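# Pull two timbers from a roller feed onto a rack

## Task

Two timber lengths sit side by side in a stopped powered roller feed, almost all the way through, with only their ends still held by the rollers. Pressing the green button runs the feed until the red button is pressed. Place each timber so it rests in both hooks of the rack next to the outfeed, with neither timber lying on the other, and leave the machine stopped at the end.

## Robot and tools

Robots: three identical i2rt Big YAM arms named arm1, arm2 and arm3. Each has six revolute joints, a two-finger parallel gripper and a wrist camera (arm1_cam_wrist, arm2_cam_wrist, arm3_cam_wrist). With joints 1 and 6 at zero and the hand level and forward, the wrist camera rides on top of the hand looking toward the fingertips. Reach is roughly 1.0 m from the joint 1 axis. Fixed room cameras: cam_button (the feed's buttons), cam_end, cam_end2, cam_over, cam_side.

Frames: one shared scene frame, origin on the floor, +z up, metres. Arm feet (base_link) as calibrated, each facing along its own +x: arm1 at x=-0.142 y=+0.806 z=+0.874 quat_wxyz=(+0.746, -0.004, -0.004, -0.666); arm2 at x=+1.110 y=-0.719 z=+0.712 quat_wxyz=(+0.623, -0.004, -0.007, +0.782); arm3 at x=-0.225 y=-0.825 z=+0.863 quat_wxyz=(+0.745, +0.004, -0.004, +0.667). The "hand" point lies between the finger pads, about 1 cm short of the tips; fingers extend along the hand's +z and close along its y. Printed hand positions can be off, more so at long reach, and hands often settle a centimetre or more from where they were sent.

Tool move: each arm's name is a key holding an object for that arm only; an arm not named gets nothing new (its results show "not commanded" and repeat earlier values, listed under "as last shown"). Inside an arm's object:
- "joints": absolute targets keyed by joint name: joint1_rad (-2.879 to 2.879, base yaw, positive is counter-clockwise seen from above), joint2_rad (0 to 3.141, shoulder; 0 is upper arm pointing back and level, increasing raises it then forward), joint3_rad (0 to 3.019, elbow; 0 is folded), joint4_rad (-1.692 to 1.57, hand pitch, positive tips fingers up), joint5_rad (-1.57 to 1.57, hand side swing, positive to the arm's right), joint6_rad (-2.094 to 2.094, hand roll, positive clockwise viewed from behind), gripper_m (0 to 0.093 m, fingertip gap). Radians except the gripper in metres. "Done" tolerances: ±0.045, ±0.14, ±0.09, ±0.055, ±0.03, ±0.035 rad, gripper ±0.003.
- "target": an absolute hand pose, seven numbers [x, y, z, qw, qx, qy, qz], metres and unit quaternion in the scene frame, same format as the "hand" line. The hand travels in a straight line from its current hand_target toward it. With "target", "joints" may contain only gripper_m.
- "speed": top path speed, 0.002 to 0.5 m/s (default 0.25); rotation capped at twice that in rad/s. Only valid with "target".
- "min_time_s": 0.1 to 8 s, a floor on how long that arm's joint motions take; used with "joints".
"cameras" lists which images to return (["all"], [] or names). All motions start together; all hand paths in one action finish together, paced by the slowest. Paths last 0.5 to 10 s; an action at most 15 s. Each control step clips the commanded pose to within 100 mm and 20 degrees of the measured hand. Paths ignore obstacles and other arms; hands lag, drift and may overshoot speed when the arm is near straight. A move with no action returns full state and all images. Unknown keys make a call invalid; out-of-range values get it refused, and a refusal or a stop cancels the rest of that reply's move/wait/finished_scene calls.

Tool wait: "seconds" 0 to 10, optional "cameras"; the scene keeps running with current commands.
Tool zoom_image: "camera" and "region" [x0, y0, x1, y1] in image pixels from top-left, at most 504 by 504; only cameras in the latest images.
Tool finished_scene: "scene" number; ends it irreversibly, and the goal must hold with no robot help. Make no further calls in that reply.

Reading results: the "move" line summarises each moved arm ("done" or its worst status). joint_status/hand_status per motion: "off_target" (stopped short, may still push), "time_out" (joint could not finish; it keeps pushing toward a nearby point, shown in on_its_own; send the reported position to relax it), "not_followed" / "joint command not followed" / "pose unreachable" (a safety check withheld the targets, often to avoid self or arm collision; the gripper part still runs). on_its_own lists uncommanded behaviour; "held at" is a target, not a reading. Joint velocities are in joint_positions order (rad/s, gripper m/s); "within noise" means the arm is still. Torques are in N m, joint order, include gravity and friction, with joints 3 and 4 wrapping at ±28. Grip: on a hard part gripper_m may read up to 0.005 below or 0.002 above the part width; closed on nothing it reads 0.000 to 0.003. Commanding about 0.005 under first-touch width gives full force (roughly 50 to 64 N per pad). Open well above the reading to release.

Cautions: arms do not stop on contact and push hard; sustained pushing, holding loads or reaching far heats motors. MOTOR HOT appears at 85 °C; at 100 °C the arm goes limp and drops for 30 to 60 s (OVER-TEMPERATURE FAULT, keys read "limit_stop_at_motor_heat"; resend targets afterwards). Never clamp one gripper on another arm's fingers or press arms together; the clearance check can be late and lets grippers and cameras touch. Avoid dropping timber, releasing it while it moves, hitting the machine or rack hard, or letting anything fall or leave the work area. Objects may occasionally get a small random push. The scene keeps running while you think, holding your last command, so keep replies brief when timing matters. Finish with the red button pressed so the feed is off.

Each tool is called after ">>>" as name(argument=value, ...) on one line, values as JSON.

## Session

>>> move()

Scene clock: 0.00 s.
Joint torques (N m): no reading
Heat: arm1: hottest joint1_rad 23 °C; arm2: hottest joint3_rad 22 °C; arm3: hottest joint2_rad 22 °C.
Joint velocities: within noise
arm1.joint_positions: joint1_rad=-0.792 joint2_rad=+0.591 joint3_rad=+1.353 joint4_rad=-1.540 joint5_rad=-0.284 joint6_rad=-0.232 gripper_m=+0.09396
arm1.joint_status: not commanded
arm1.hand: x=-0.2259 y=+0.6317 z=+1.3681 quat_wxyz=(-0.252, -0.742, -0.531, +0.322) (m; scene frame)
arm1.hand_target: x=-0.2248 y=+0.6331 z=+1.3776 quat_wxyz=(-0.255, -0.738, -0.530, +0.332) (m; scene frame)
arm1.hand_status: not commanded
arm2.joint_positions: joint1_rad=+0.174 joint2_rad=+0.596 joint3_rad=+1.398 joint4_rad=-1.492 joint5_rad=-0.215 joint6_rad=-0.742 gripper_m=+0.09396
arm2.joint_status: not commanded
arm2.hand: x=+0.9917 y=-0.5514 z=+1.2298 quat_wxyz=(-0.294, +0.890, -0.145, -0.318) (m; scene frame)
arm2.hand_target: x=+0.9922 y=-0.5532 z=+1.2409 quat_wxyz=(-0.304, +0.884, -0.142, -0.324) (m; scene frame)
arm2.hand_status: not commanded
arm3.joint_positions: joint1_rad=-0.151 joint2_rad=+0.603 joint3_rad=+1.486 joint4_rad=-1.464 joint5_rad=+0.148 joint6_rad=-0.406 gripper_m=+0.09396
arm3.joint_status: not commanded
arm3.hand: x=-0.1490 y=-0.6490 z=+1.4265 quat_wxyz=(-0.459, +0.638, -0.600, -0.152) (m; scene frame)
arm3.hand_target: x=-0.1498 y=-0.6521 z=+1.4353 quat_wxyz=(-0.468, +0.633, -0.597, -0.156) (m; scene frame)
arm3.hand_status: not commanded
pictures: arm1_cam_wrist, arm2_cam_wrist, arm3_cam_wrist, cam_button, cam_end, cam_end2, cam_over, cam_side

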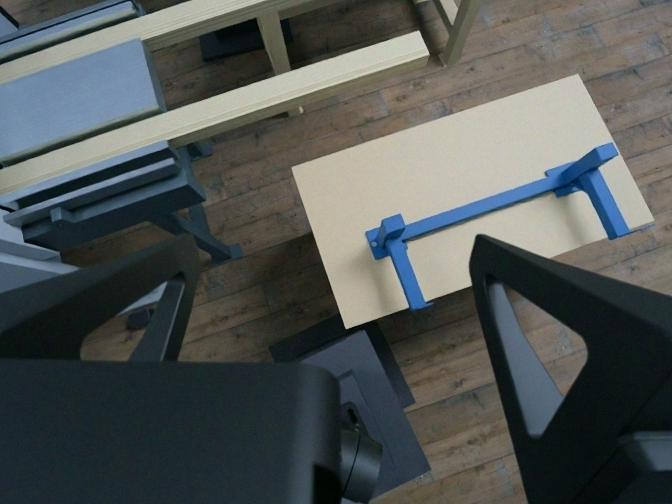

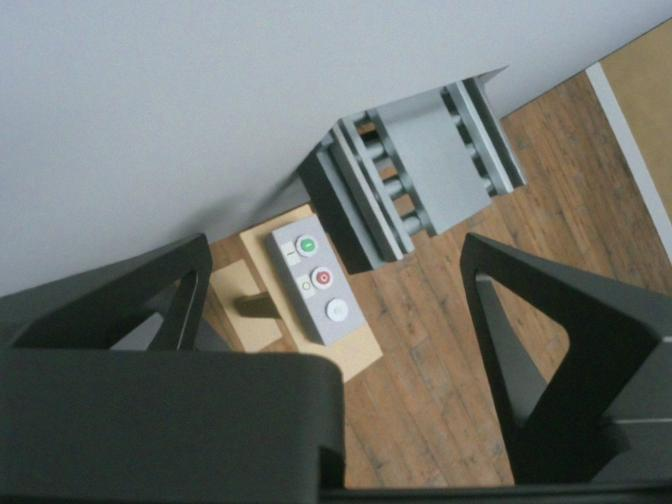

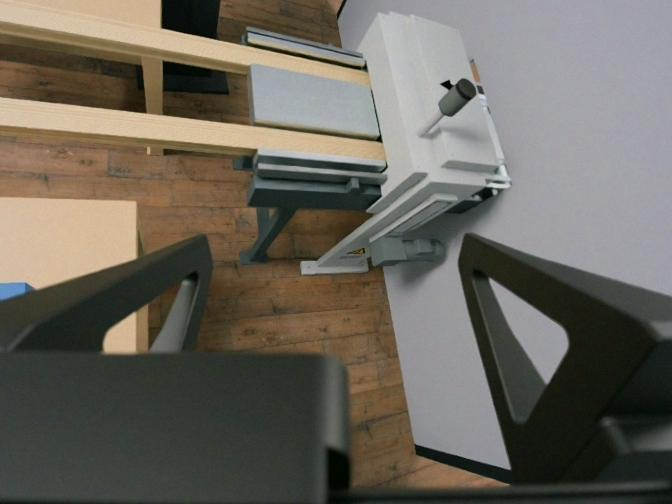

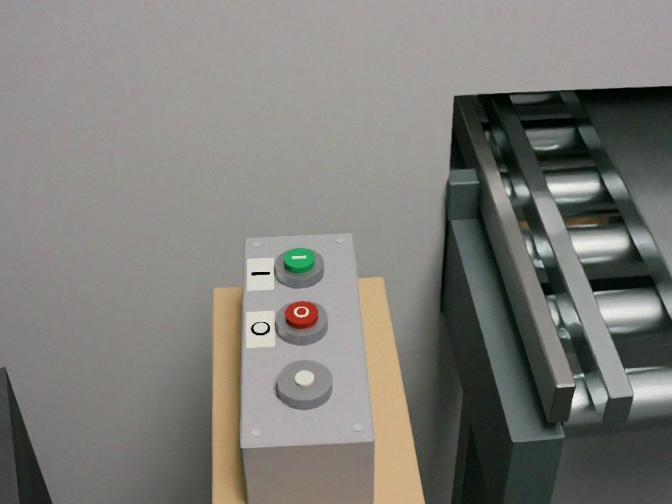

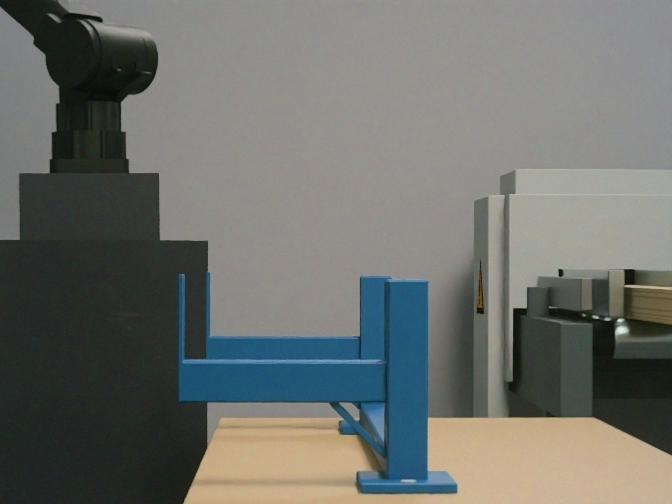

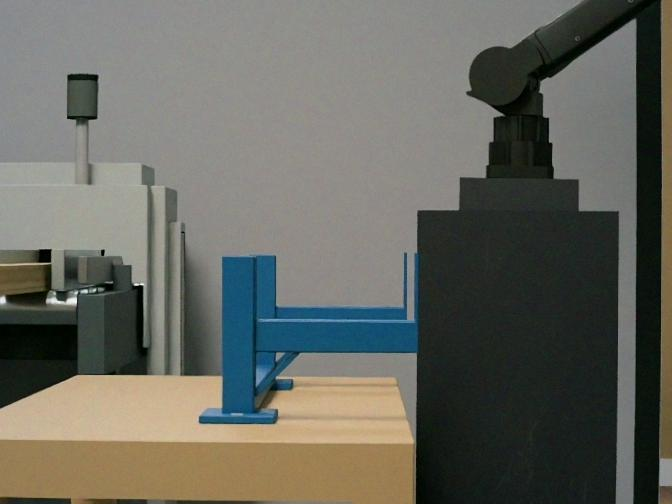

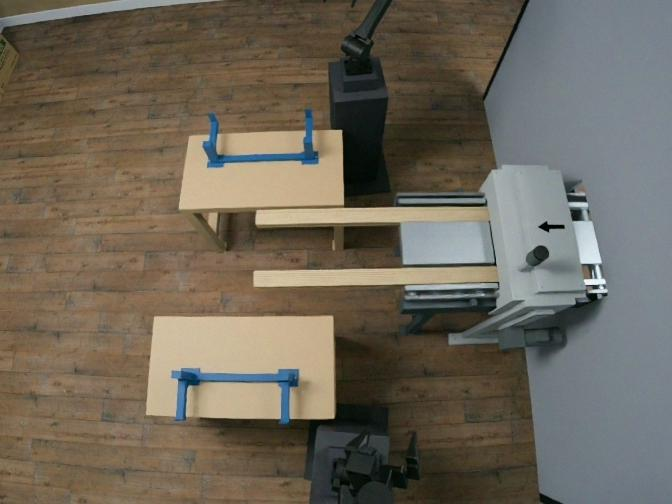

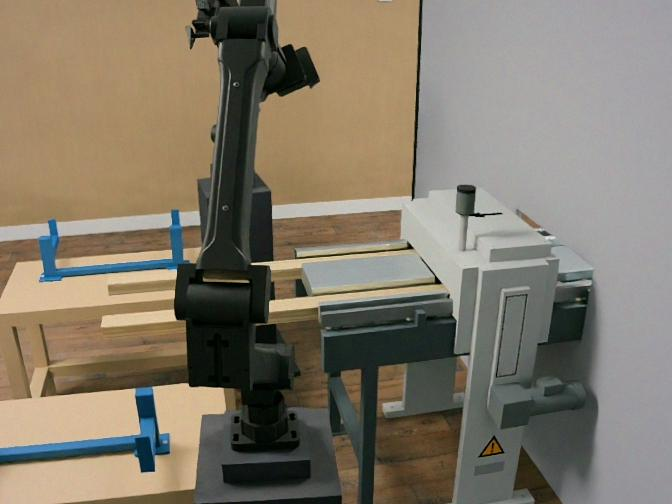

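>>> move(arm1={"target":[-0.1,0.25,1.2,0,1,0,0],"speed":0.2}, arm3={"target":[-0.1,-0.1,1.2,0,1,0,0],"speed":0.2}, arm2={"target":[0.82,-0.3,1.1,0,-0.782,0.623,0],"speed":0.2}, cameras=["arm1_cam_wrist","arm2_cam_wrist","arm3_cam_wrist","cam_over"])

Scene clock: 102.03 s.
Joint torques (N m): arm1=[0.03 -14.62 14.48 -0.08 -0.11 0.07] | arm2=[3.31 -5.36 13.68 0.43 -1.63 0.38] | arm3=[-1.03 -17.67 12.33 0.83 -0.05 -0.02]
Heat: arm1: hottest joint3_rad 26 °C; arm2: hottest joint3_rad 28 °C; arm3: hottest joint3_rad 32 °C.
move: arm1 off_target; arm2 off_target; arm3 off_target
Joint velocities: within noise
arm1.joint_positions: joint1_rad=-0.033 joint2_rad=+1.757 joint3_rad=+1.931 joint4_rad=-1.673 joint5_rad=+0.004 joint6_rad=+1.638 gripper_m=+0.09396
arm1.joint_status: not commanded
arm1.hand: x=-0.0991 y=+0.2591 z=+1.1889 quat_wxyz=(-0.042, -0.999, -0.006, -0.001) (m; scene frame)
arm1.hand_target: x=-0.1001 y=+0.2507 z=+1.1992 quat_wxyz=(-0.053, -0.999, +0.000, -0.004) (m; scene frame)
arm1.hand_status: off_target (0.014 m and 4.8 deg from the pose sent, 0.436 m and 84.2 deg at the start; a joint's target at an end of its range on 59 of 163 steps)
arm2.joint_positions: joint1_rad=+0.295 joint2_rad=+1.486 joint3_rad=+1.824 joint4_rad=-1.696 joint5_rad=+0.041 joint6_rad=+0.338 gripper_m=+0.09385
arm2.joint_status: not commanded
arm2.hand: x=+0.8783 y=-0.3095 z=+1.1092 quat_wxyz=(-0.063, +0.763, -0.638, -0.089) (m; scene frame)
arm2.hand_target: x=+0.8234 y=-0.3051 z=+1.0978 quat_wxyz=(-0.035, +0.781, -0.617, -0.090) (m; scene frame)
arm2.hand_status: off_target (0.060 m and 12.8 deg from the pose sent, 0.331 m and 76.4 deg at the start; a joint's target at an end of its range on 69 of 163 steps)
arm3.joint_positions: joint1_rad=-0.068 joint2_rad=+2.235 joint3_rad=+2.690 joint4_rad=-1.689 joint5_rad=-0.003 joint6_rad=-1.728 gripper_m=+0.09396
arm3.joint_status: not commanded
arm3.hand: x=-0.0948 y=-0.1069 z=+1.1925 quat_wxyz=(-0.172, +0.985, -0.010, +0.027) (m; scene frame)
arm3.hand_target: x=-0.1001 y=-0.1012 z=+1.1992 quat_wxyz=(-0.182, +0.983, -0.001, +0.030) (m; scene frame)
arm3.hand_status: off_target (0.011 m and 20.0 deg from the pose sent, 0.596 m and 100.8 deg at the start; pose on its path clipped on 10 of 163 steps; a joint's target at an end of its range on 60 of 163 steps)
pictures: arm1_cam_wrist, arm2_cam_wrist, arm3_cam_wrist, cam_over

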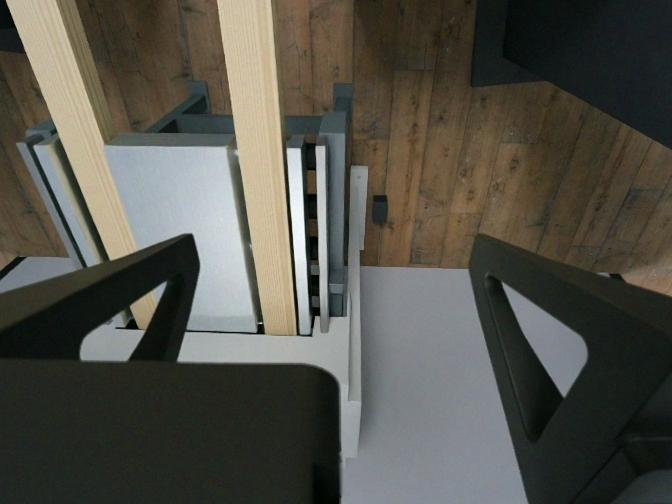

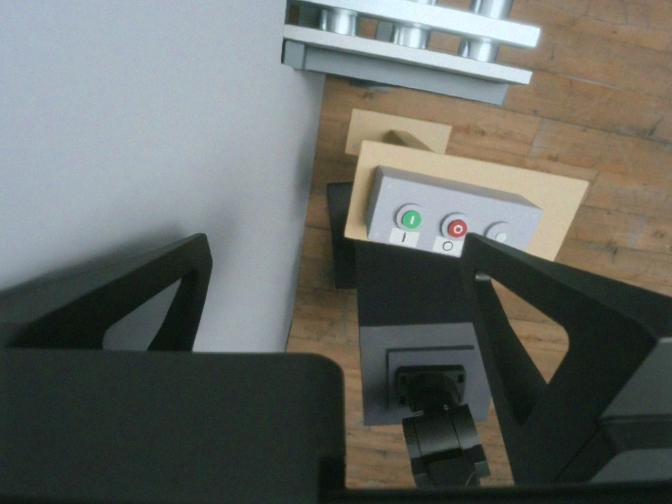

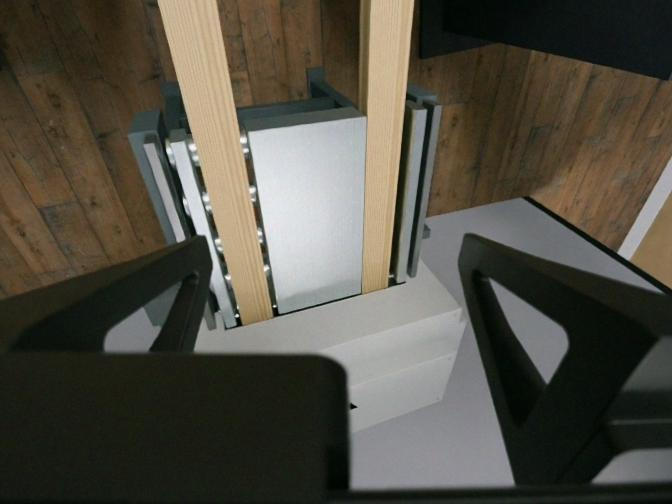

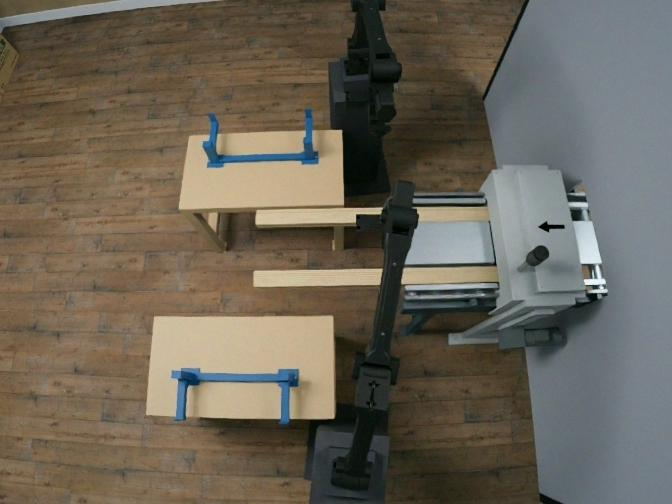

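>>> move(arm1={"target":[-0.1,0.17,1.08,0,1,0,0],"speed":0.15}, arm3={"target":[-0.3,0.0,1.08,0,1,0,0],"speed":0.15}, arm2={"target":[0.95,-0.36,1.02,-0.088,0.778,-0.61,-0.11],"speed":0.15,"joints":{"gripper_m":0.0}}, cameras=["arm1_cam_wrist","arm2_cam_wrist","arm3_cam_wrist","cam_over","cam_button"])

>>> move(cameras=["cam_end","cam_end2","cam_side"])

Scene clock: 165.43 s.
Joint torques (N m): arm1=[-0.5 -18.32 14.34 0.29 -0.07 -0.01] | arm2=[-3.08 -9.17 7.61 1.21 0.04 0.01] | arm3=[-2.2 -20.19 12.88 1.81 -0.28 0.16]
Heat: arm1: hottest joint3_rad 30 °C; arm2: hottest joint3_rad 33 °C; arm3: hottest joint3_rad 36 °C.
move: arm1 off_target; arm2 done; arm3 off_target
Joint velocities: within noise
arm1.joint_positions: joint1_rad=-0.037 joint2_rad=+2.044 joint3_rad=+2.055 joint4_rad=-1.626 joint5_rad=+0.004 joint6_rad=+1.638 gripper_m=+0.09396
arm1.joint_status: not commanded
arm1.hand: x=-0.0954 y=+0.1845 z=+1.0746 quat_wxyz=(+0.015, -1.000, -0.005, +0.003) (m; scene frame)
arm1.hand_target: x=-0.1001 y=+0.1707 z=+1.0801 quat_wxyz=(+0.000, -1.000, +0.000, +0.000) (m; scene frame)
arm1.hand_status: off_target (0.016 m and 1.9 deg from the pose sent, 0.141 m and 4.9 deg at the start)
arm2.joint_positions: joint1_rad=+0.213 joint2_rad=+1.203 joint3_rad=+1.305 joint4_rad=-1.411 joint5_rad=+0.041 joint6_rad=+0.195 gripper_m=+0.00050
arm2.joint_status: all done
arm2.hand: x=+0.9463 y=-0.3615 z=+1.0195 quat_wxyz=(-0.083, +0.779, -0.612, -0.104) (m; scene frame)
arm2.hand_target: x=+0.9499 y=-0.3601 z=+1.0201 quat_wxyz=(-0.088, +0.779, -0.611, -0.110) (m; scene frame)
arm2.hand_status: done (0.004 m and 1.0 deg from the pose sent, 0.125 m and 5.2 deg at the start)
arm3.joint_positions: joint1_rad=+0.206 joint2_rad=+2.518 joint3_rad=+2.876 joint4_rad=-1.545 joint5_rad=+0.005 joint6_rad=-1.494 gripper_m=+0.09396
arm3.joint_status: not commanded
arm3.hand: x=-0.3014 y=-0.0116 z=+1.0730 quat_wxyz=(-0.196, +0.980, +0.009, -0.014) (m; scene frame)
arm3.hand_target: x=-0.2998 y=-0.0021 z=+1.0797 quat_wxyz=(-0.217, +0.976, +0.002, -0.018) (m; scene frame)
arm3.hand_status: off_target (0.014 m and 22.7 deg from the pose sent, 0.257 m and 20.0 deg at the start; pose on its path clipped on 28 of 78 steps; a joint's target at an end of its range on 77 of 78 steps)
pictures: arm1_cam_wrist, arm2_cam_wrist, arm3_cam_wrist, cam_button, cam_over

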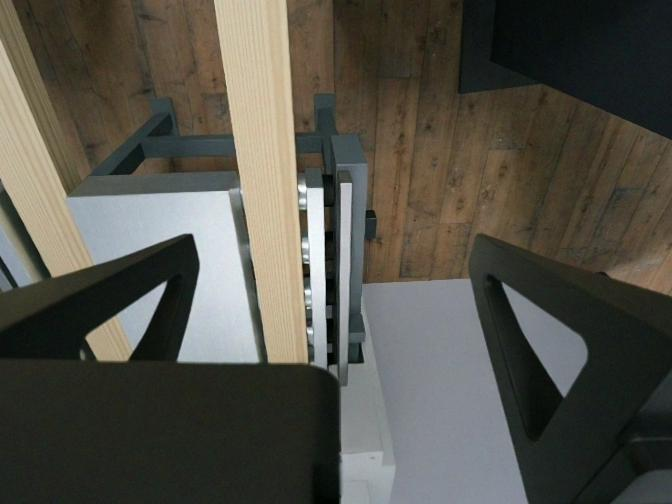

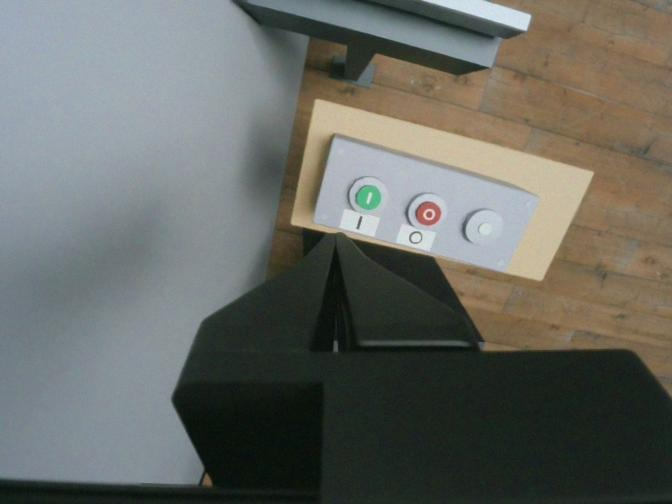

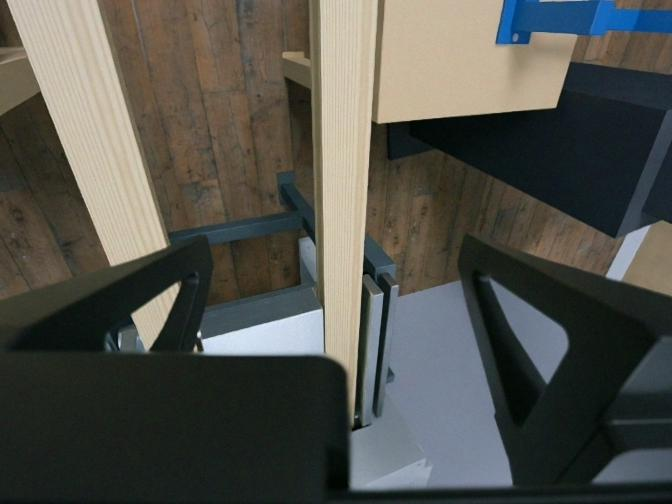

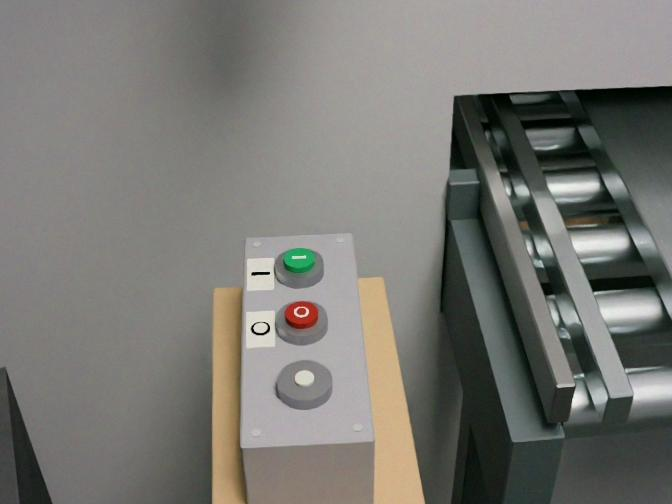

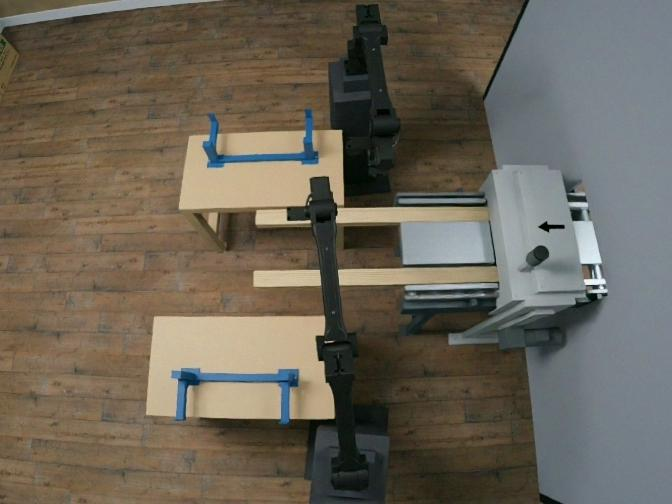

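Scene clock: 165.43 s.
Joint torques (N m): arm1=[-0.5 -18.32 14.34 0.29 -0.07 -0.01] | arm2=[-3.08 -9.17 7.61 1.21 0.04 0.01] | arm3=[-2.2 -20.19 12.88 1.81 -0.28 0.16]
Heat: arm1: hottest joint3_rad 30 °C; arm2: hottest joint3_rad 33 °C; arm3: hottest joint3_rad 36 °C.
Joint velocities: within noise
arm1.joint_positions: joint1_rad=-0.037 joint2_rad=+2.044 joint3_rad=+2.055 joint4_rad=-1.626 joint5_rad=+0.004 joint6_rad=+1.638 gripper_m=+0.09396
arm1.joint_status: not commanded
arm1.hand: x=-0.0954 y=+0.1845 z=+1.0746 quat_wxyz=(+0.015, -1.000, -0.005, +0.003) (m; scene frame)
arm1.hand_target: x=-0.1001 y=+0.1707 z=+1.0801 quat_wxyz=(+0.000, -1.000, +0.000, +0.000) (m; scene frame)
arm1.hand_status: off_target (0.016 m and 1.9 deg from the pose sent, 0.141 m and 4.9 deg at the start)
arm2.joint_positions: joint1_rad=+0.213 joint2_rad=+1.203 joint3_rad=+1.305 joint4_rad=-1.411 joint5_rad=+0.041 joint6_rad=+0.195 gripper_m=+0.00050
arm2.joint_status: all done
arm2.hand: x=+0.9463 y=-0.3615 z=+1.0195 quat_wxyz=(-0.083, +0.779, -0.612, -0.104) (m; scene frame)
arm2.hand_target: x=+0.9499 y=-0.3601 z=+1.0201 quat_wxyz=(-0.088, +0.779, -0.611, -0.110) (m; scene frame)
arm2.hand_status: done (0.004 m and 1.0 deg from the pose sent, 0.125 m and 5.2 deg at the start)
arm3.joint_positions: joint1_rad=+0.206 joint2_rad=+2.518 joint3_rad=+2.876 joint4_rad=-1.545 joint5_rad=+0.005 joint6_rad=-1.494 gripper_m=+0.09396
arm3.joint_status: not commanded
arm3.hand: x=-0.3014 y=-0.0116 z=+1.0730 quat_wxyz=(-0.196, +0.980, +0.009, -0.014) (m; scene frame)
arm3.hand_target: x=-0.2998 y=-0.0021 z=+1.0797 quat_wxyz=(-0.217, +0.976, +0.002, -0.018) (m; scene frame)
arm3.hand_status: off_target (0.014 m and 22.7 deg from the pose sent, 0.257 m and 20.0 deg at the start; pose on its path clipped on 28 of 78 steps; a joint's target at an end of its range on 77 of 78 steps)
pictures: cam_end, cam_end2, cam_side

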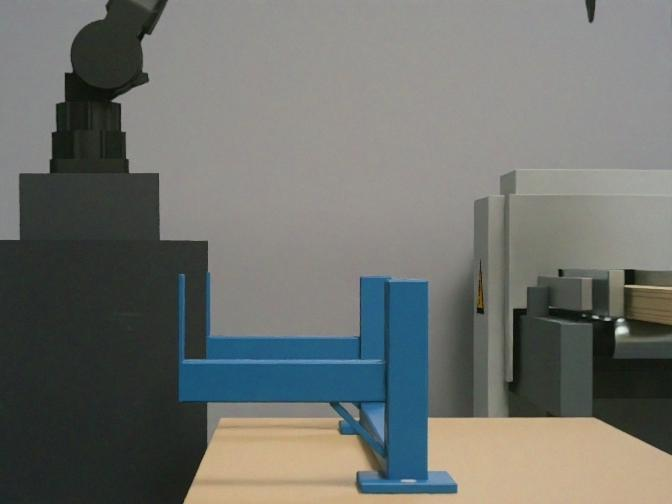

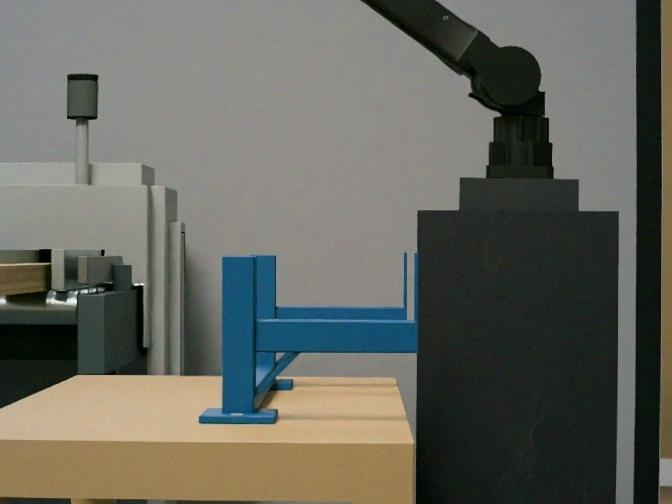

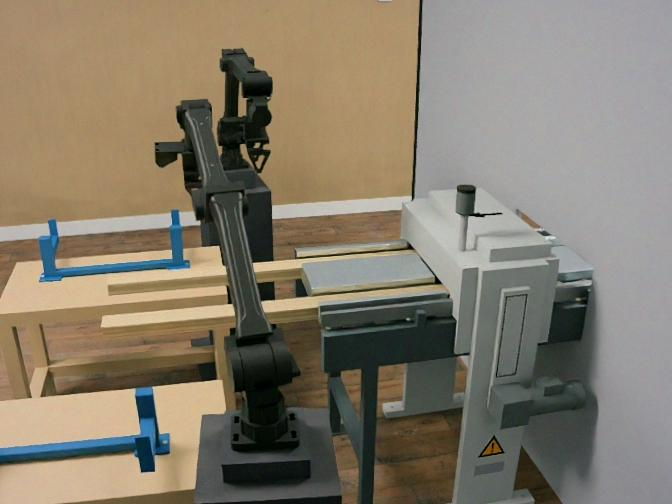

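>>> move(arm1={"target":[-0.62,0.45,1.2,0,1,0,0],"speed":0.2}, arm3={"target":[-0.68,-0.45,1.2,0,1,0,0],"speed":0.2}, arm2={"target":[0.983,-0.373,0.86,0,-0.782,0.623,0],"speed":0.15}, cameras=["arm1_cam_wrist","arm2_cam_wrist","arm3_cam_wrist","cam_over","cam_button","cam_end","cam_end2"])

Scene clock: 233.60 s.
Joint torques (N m): arm1=[0.73 -15.68 14.6 0.05 0.02 -0.07] | arm2=[-3.25 -8.76 6.91 0.65 -0.08 0.01] | arm3=[-2.26 -15.62 8.76 0.55 -0.28 0.14]
Heat: arm1: hottest joint3_rad 32 °C; arm2: hottest joint3_rad 32 °C; arm3: hottest joint3_rad 41 °C.
move: arm1 off_target; arm2 done; arm3 off_target
Joint velocities: within noise
arm1.joint_positions: joint1_rad=-1.037 joint2_rad=+1.837 joint3_rad=+2.056 joint4_rad=-1.672 joint5_rad=+0.010 joint6_rad=+0.657 gripper_m=+0.09396
arm1.joint_status: not commanded
arm1.hand: x=-0.6134 y=+0.4570 z=+1.1919 quat_wxyz=(-0.038, -0.998, +0.006, +0.049) (m; scene frame)
arm1.hand_target: x=-0.6194 y=+0.4504 z=+1.1994 quat_wxyz=(-0.043, -0.998, +0.000, +0.056) (m; scene frame)
arm1.hand_status: off_target (0.013 m and 7.1 deg from the pose sent, 0.601 m and 1.9 deg at the start; a joint's target at an end of its range on 57 of 118 steps)
arm2.joint_positions: joint1_rad=+0.128 joint2_rad=+1.343 joint3_rad=+1.044 joint4_rad=-1.268 joint5_rad=-0.013 joint6_rad=+0.128 gripper_m=+0.00050
arm2.joint_status: not commanded
arm2.hand: x=+0.9793 y=-0.3747 z=+0.8666 quat_wxyz=(-0.002, +0.782, -0.623, -0.002) (m; scene frame)
arm2.hand_target: x=+0.9830 y=-0.3731 z=+0.8601 quat_wxyz=(+0.000, +0.782, -0.623, +0.000) (m; scene frame)
arm2.hand_status: done (0.008 m and 0.3 deg from the pose sent, 0.164 m and 15.3 deg at the start)
arm3.joint_positions: joint1_rad=+0.989 joint2_rad=+1.850 joint3_rad=+2.113 joint4_rad=-1.690 joint5_rad=-0.006 joint6_rad=-0.706 gripper_m=+0.09396
arm3.joint_status: not commanded
arm3.hand: x=-0.6839 y=-0.4491 z=+1.1971 quat_wxyz=(-0.050, +0.997, +0.007, -0.057) (m; scene frame)
arm3.hand_target: x=-0.6797 y=-0.4501 z=+1.1994 quat_wxyz=(-0.047, +0.997, +0.000, -0.056) (m; scene frame)
arm3.hand_status: off_target (0.005 m and 8.8 deg from the pose sent, 0.593 m and 22.7 deg at the start; a joint's target at an end of its range on 51 of 118 steps)
pictures: arm1_cam_wrist, arm2_cam_wrist, arm3_cam_wrist, cam_button, cam_end, cam_end2, cam_over

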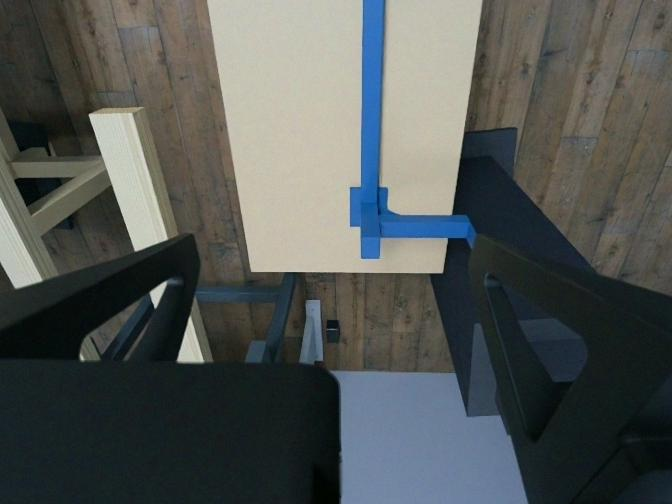

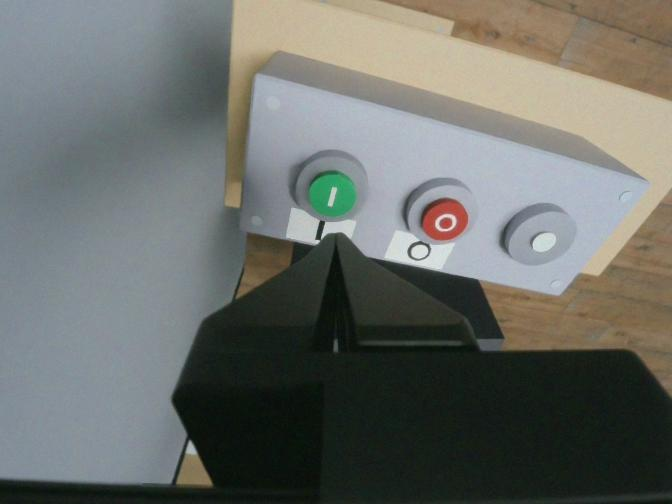

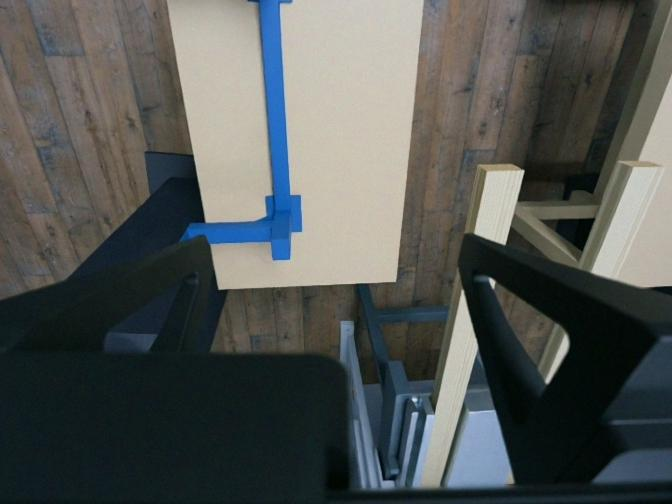

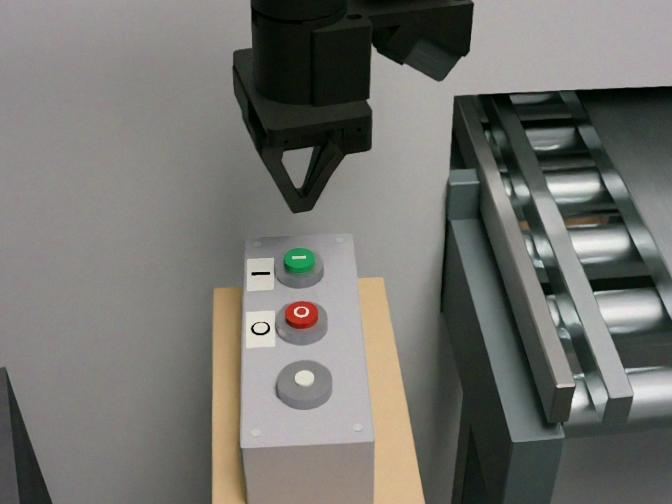

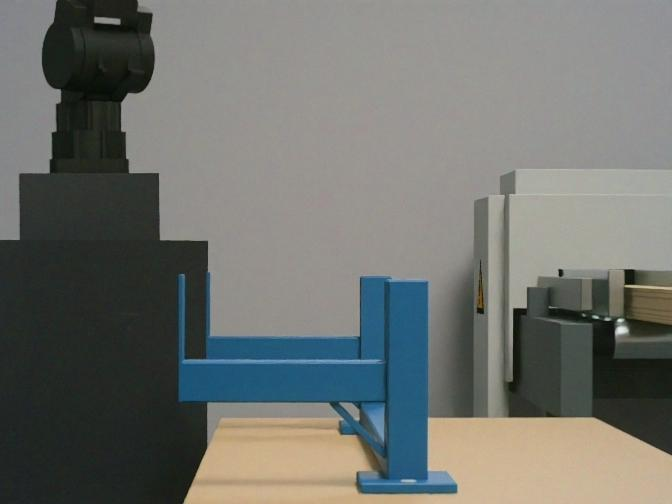

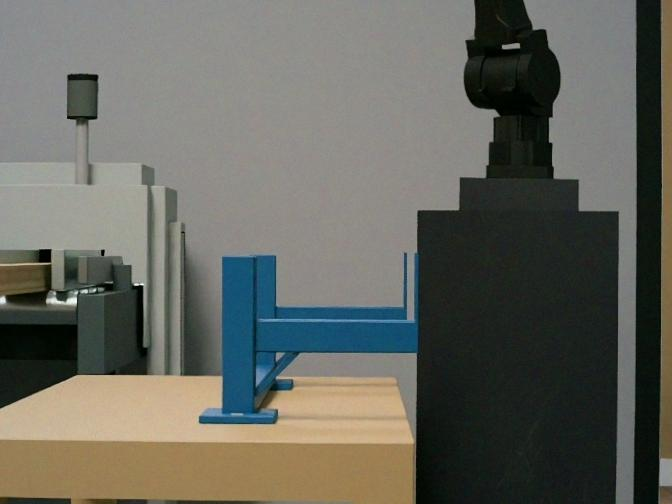

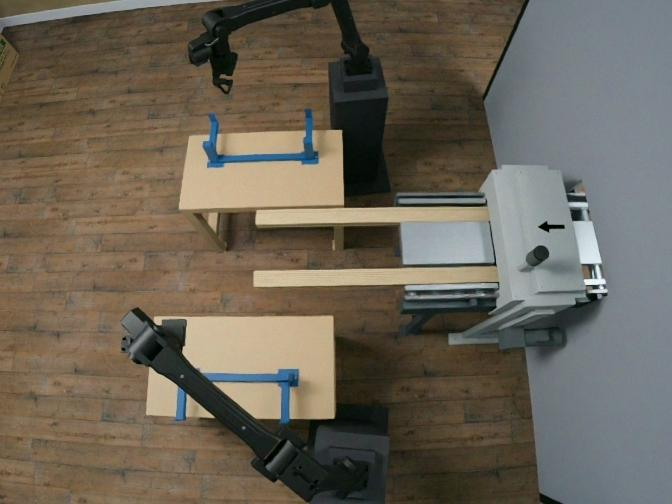

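>>> move(arm1={"target":[-0.12,0.116,0.93,0,1,0,0],"speed":0.25}, arm3={"target":[-0.12,-0.116,0.93,0,1,0,0],"speed":0.25}, arm2={"target":[0.981,-0.385,0.82,0,-0.782,0.623,0],"speed":0.1}, cameras=["arm1_cam_wrist","arm2_cam_wrist","arm3_cam_wrist","cam_over","cam_button","cam_side"])

Scene clock: 309.80 s.
Joint torques (N m): arm1=[-0.67 -20.54 13.91 -0.25 -0.04 0.06] | arm2=[-1.9 -8.35 6.53 0.65 -0.08 0.19] | arm3=[-1.2 -18.2 12.6 0.13 -0.11 -0.03]
Heat: arm1: hottest joint3_rad 36 °C; arm2: hottest joint3_rad 28 °C; arm3: hottest joint3_rad 37 °C.
move: arm1 off_target; arm2 done; arm3 off_target
Joint velocities: within noise
arm1.joint_positions: joint1_rad=-0.076 joint2_rad=+2.258 joint3_rad=+2.029 joint4_rad=-1.367 joint5_rad=+0.003 joint6_rad=+1.595 gripper_m=+0.09396
arm1.joint_status: not commanded
arm1.hand: x=-0.1177 y=+0.1271 z=+0.9272 quat_wxyz=(+0.007, -1.000, -0.007, +0.001) (m; scene frame)
arm1.hand_target: x=-0.1201 y=+0.1164 z=+0.9301 quat_wxyz=(-0.001, -1.000, +0.000, +0.000) (m; scene frame)
arm1.hand_status: off_target (0.012 m and 1.1 deg from the pose sent, 0.654 m and 7.1 deg at the start)
arm2.joint_positions: joint1_rad=+0.128 joint2_rad=+1.354 joint3_rad=+0.945 joint4_rad=-1.155 joint5_rad=-0.013 joint6_rad=+0.128 gripper_m=+0.00050
arm2.joint_status: not commanded
arm2.hand: x=+0.9832 y=-0.3834 z=+0.8274 quat_wxyz=(-0.003, +0.782, -0.623, -0.003) (m; scene frame)
arm2.hand_target: x=+0.9811 y=-0.3852 z=+0.8200 quat_wxyz=(+0.000, +0.782, -0.623, +0.000) (m; scene frame)
arm2.hand_status: done (0.008 m and 0.5 deg from the pose sent, 0.048 m and 0.3 deg at the start)
arm3.joint_positions: joint1_rad=-0.042 joint2_rad=+2.338 joint3_rad=+2.205 joint4_rad=-1.465 joint5_rad=-0.001 joint6_rad=-1.707 gripper_m=+0.09396
arm3.joint_status: not commanded
arm3.hand: x=-0.1171 y=-0.1285 z=+0.9291 quat_wxyz=(+0.007, +1.000, -0.008, -0.002) (m; scene frame)
arm3.hand_target: x=-0.1200 y=-0.1167 z=+0.9298 quat_wxyz=(-0.001, +1.000, +0.000, +0.000) (m; scene frame)
arm3.hand_status: off_target (0.013 m and 1.3 deg from the pose sent, 0.707 m and 8.8 deg at the start)
pictures: arm1_cam_wrist, arm2_cam_wrist, arm3_cam_wrist, cam_button, cam_over, cam_side

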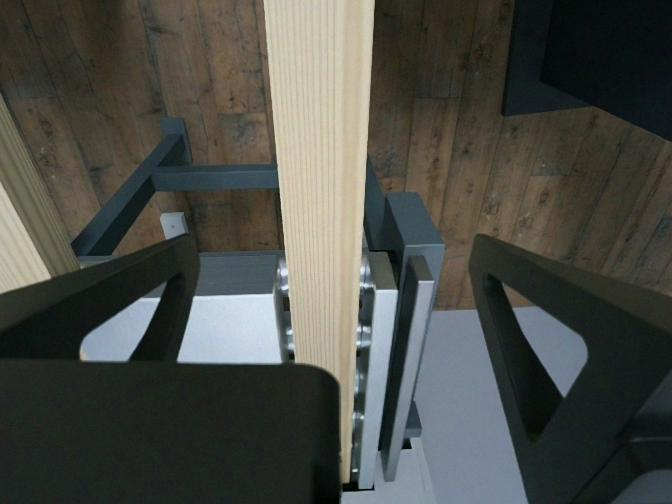

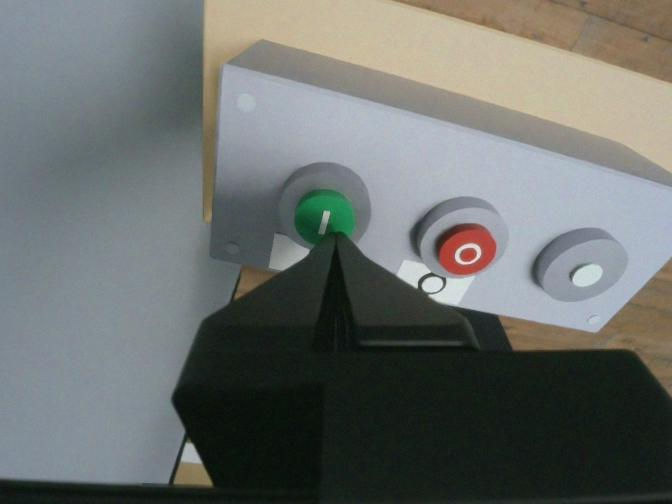

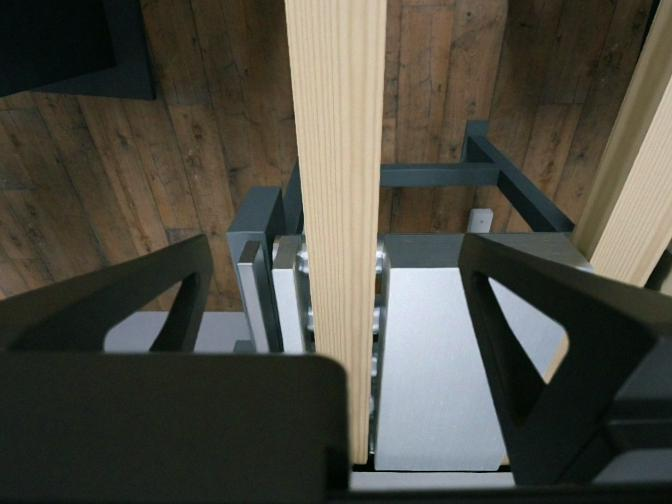

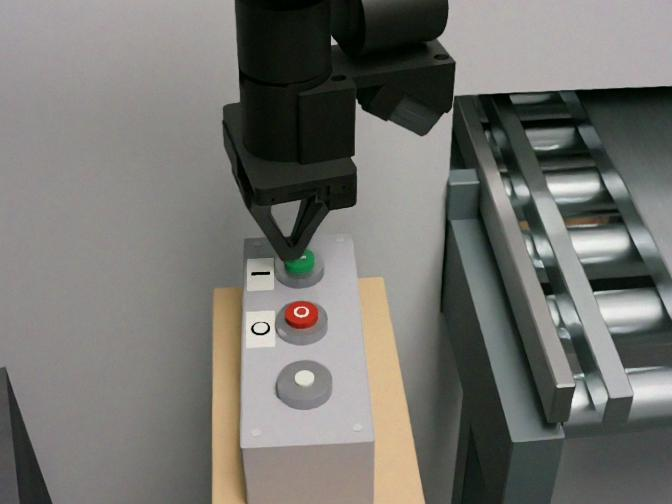

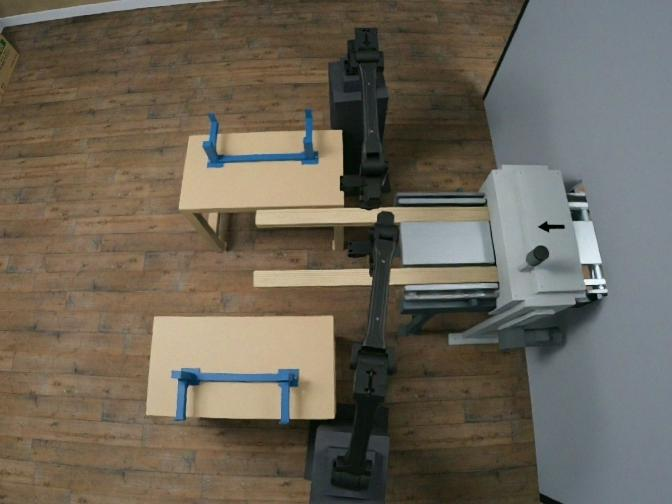

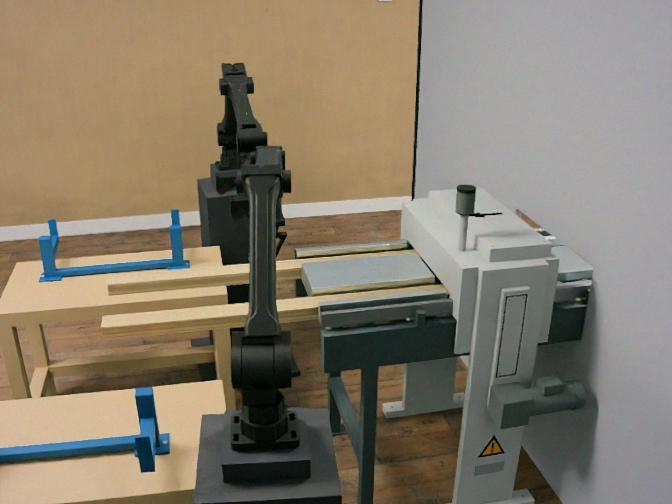

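>>> move(arm1={"target":[-0.12,0.106,0.80,0,1,0,0],"speed":0.15}, arm3={"target":[-0.12,-0.110,0.80,0,1,0,0],"speed":0.15}, cameras=["arm1_cam_wrist","arm3_cam_wrist","cam_side"])

Scene clock: 328.70 s.
Joint torques (N m): arm1=[-0.32 -21.42 10.78 0.58 -0.05 0.08] | arm2=[-1.9 -8.41 6.54 0.65 -0.08 0.19] | arm3=[-1.14 -19.02 8.92 0.92 -0.11 -0.05]
Heat: arm1: hottest joint3_rad 37 °C; arm2: hottest joint3_rad 29 °C; arm3: hottest joint3_rad 39 °C.
move: arm1 done; arm3 off_target
Joint velocities: within noise
arm1.joint_positions: joint1_rad=-0.076 joint2_rad=+2.421 joint3_rad=+1.996 joint4_rad=-1.168 joint5_rad=+0.003 joint6_rad=+1.595 gripper_m=+0.09396
arm1.joint_status: not commanded
arm1.hand: x=-0.1171 y=+0.1125 z=+0.8056 quat_wxyz=(+0.005, -1.000, -0.006, +0.001) (m; scene frame)
arm1.hand_target: x=-0.1201 y=+0.1063 z=+0.8000 quat_wxyz=(+0.000, -1.000, +0.000, +0.000) (m; scene frame)
arm1.hand_status: done (0.009 m and 1.0 deg from the pose sent, 0.129 m and 1.1 deg at the start)
arm2: as last shown
arm3.joint_positions: joint1_rad=-0.042 joint2_rad=+2.472 joint3_rad=+2.141 joint4_rad=-1.250 joint5_rad=-0.001 joint6_rad=-1.707 gripper_m=+0.09396
arm3.joint_status: not commanded
arm3.hand: x=-0.1149 y=-0.1133 z=+0.8114 quat_wxyz=(-0.001, +1.000, -0.008, -0.001) (m; scene frame)
arm3.hand_target: x=-0.1199 y=-0.1104 z=+0.8001 quat_wxyz=(+0.000, +1.000, +0.000, +0.000) (m; scene frame)
arm3.hand_status: off_target (0.013 m and 1.0 deg from the pose sent, 0.131 m and 1.3 deg at the start)
pictures: arm1_cam_wrist, arm3_cam_wrist, cam_side

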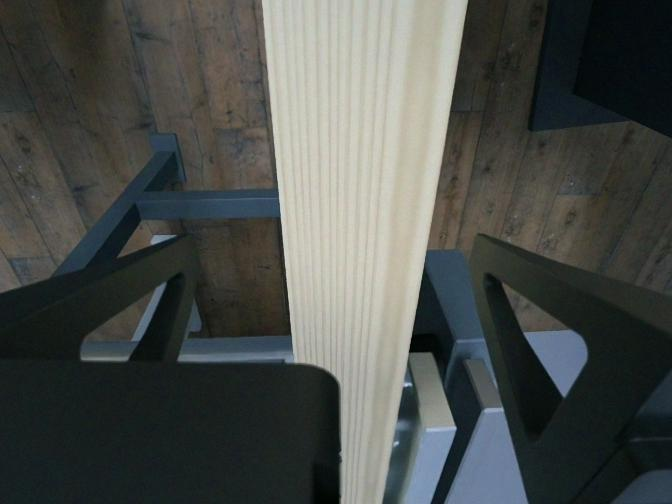

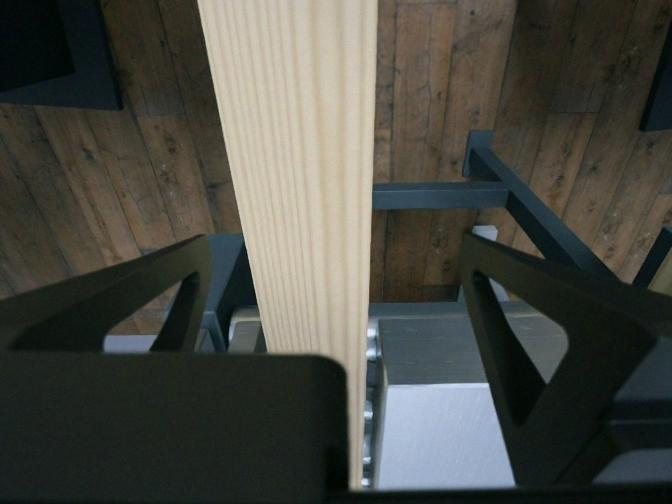

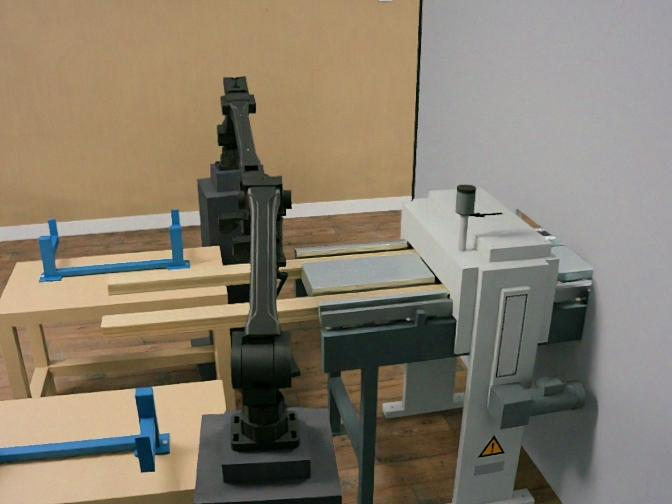

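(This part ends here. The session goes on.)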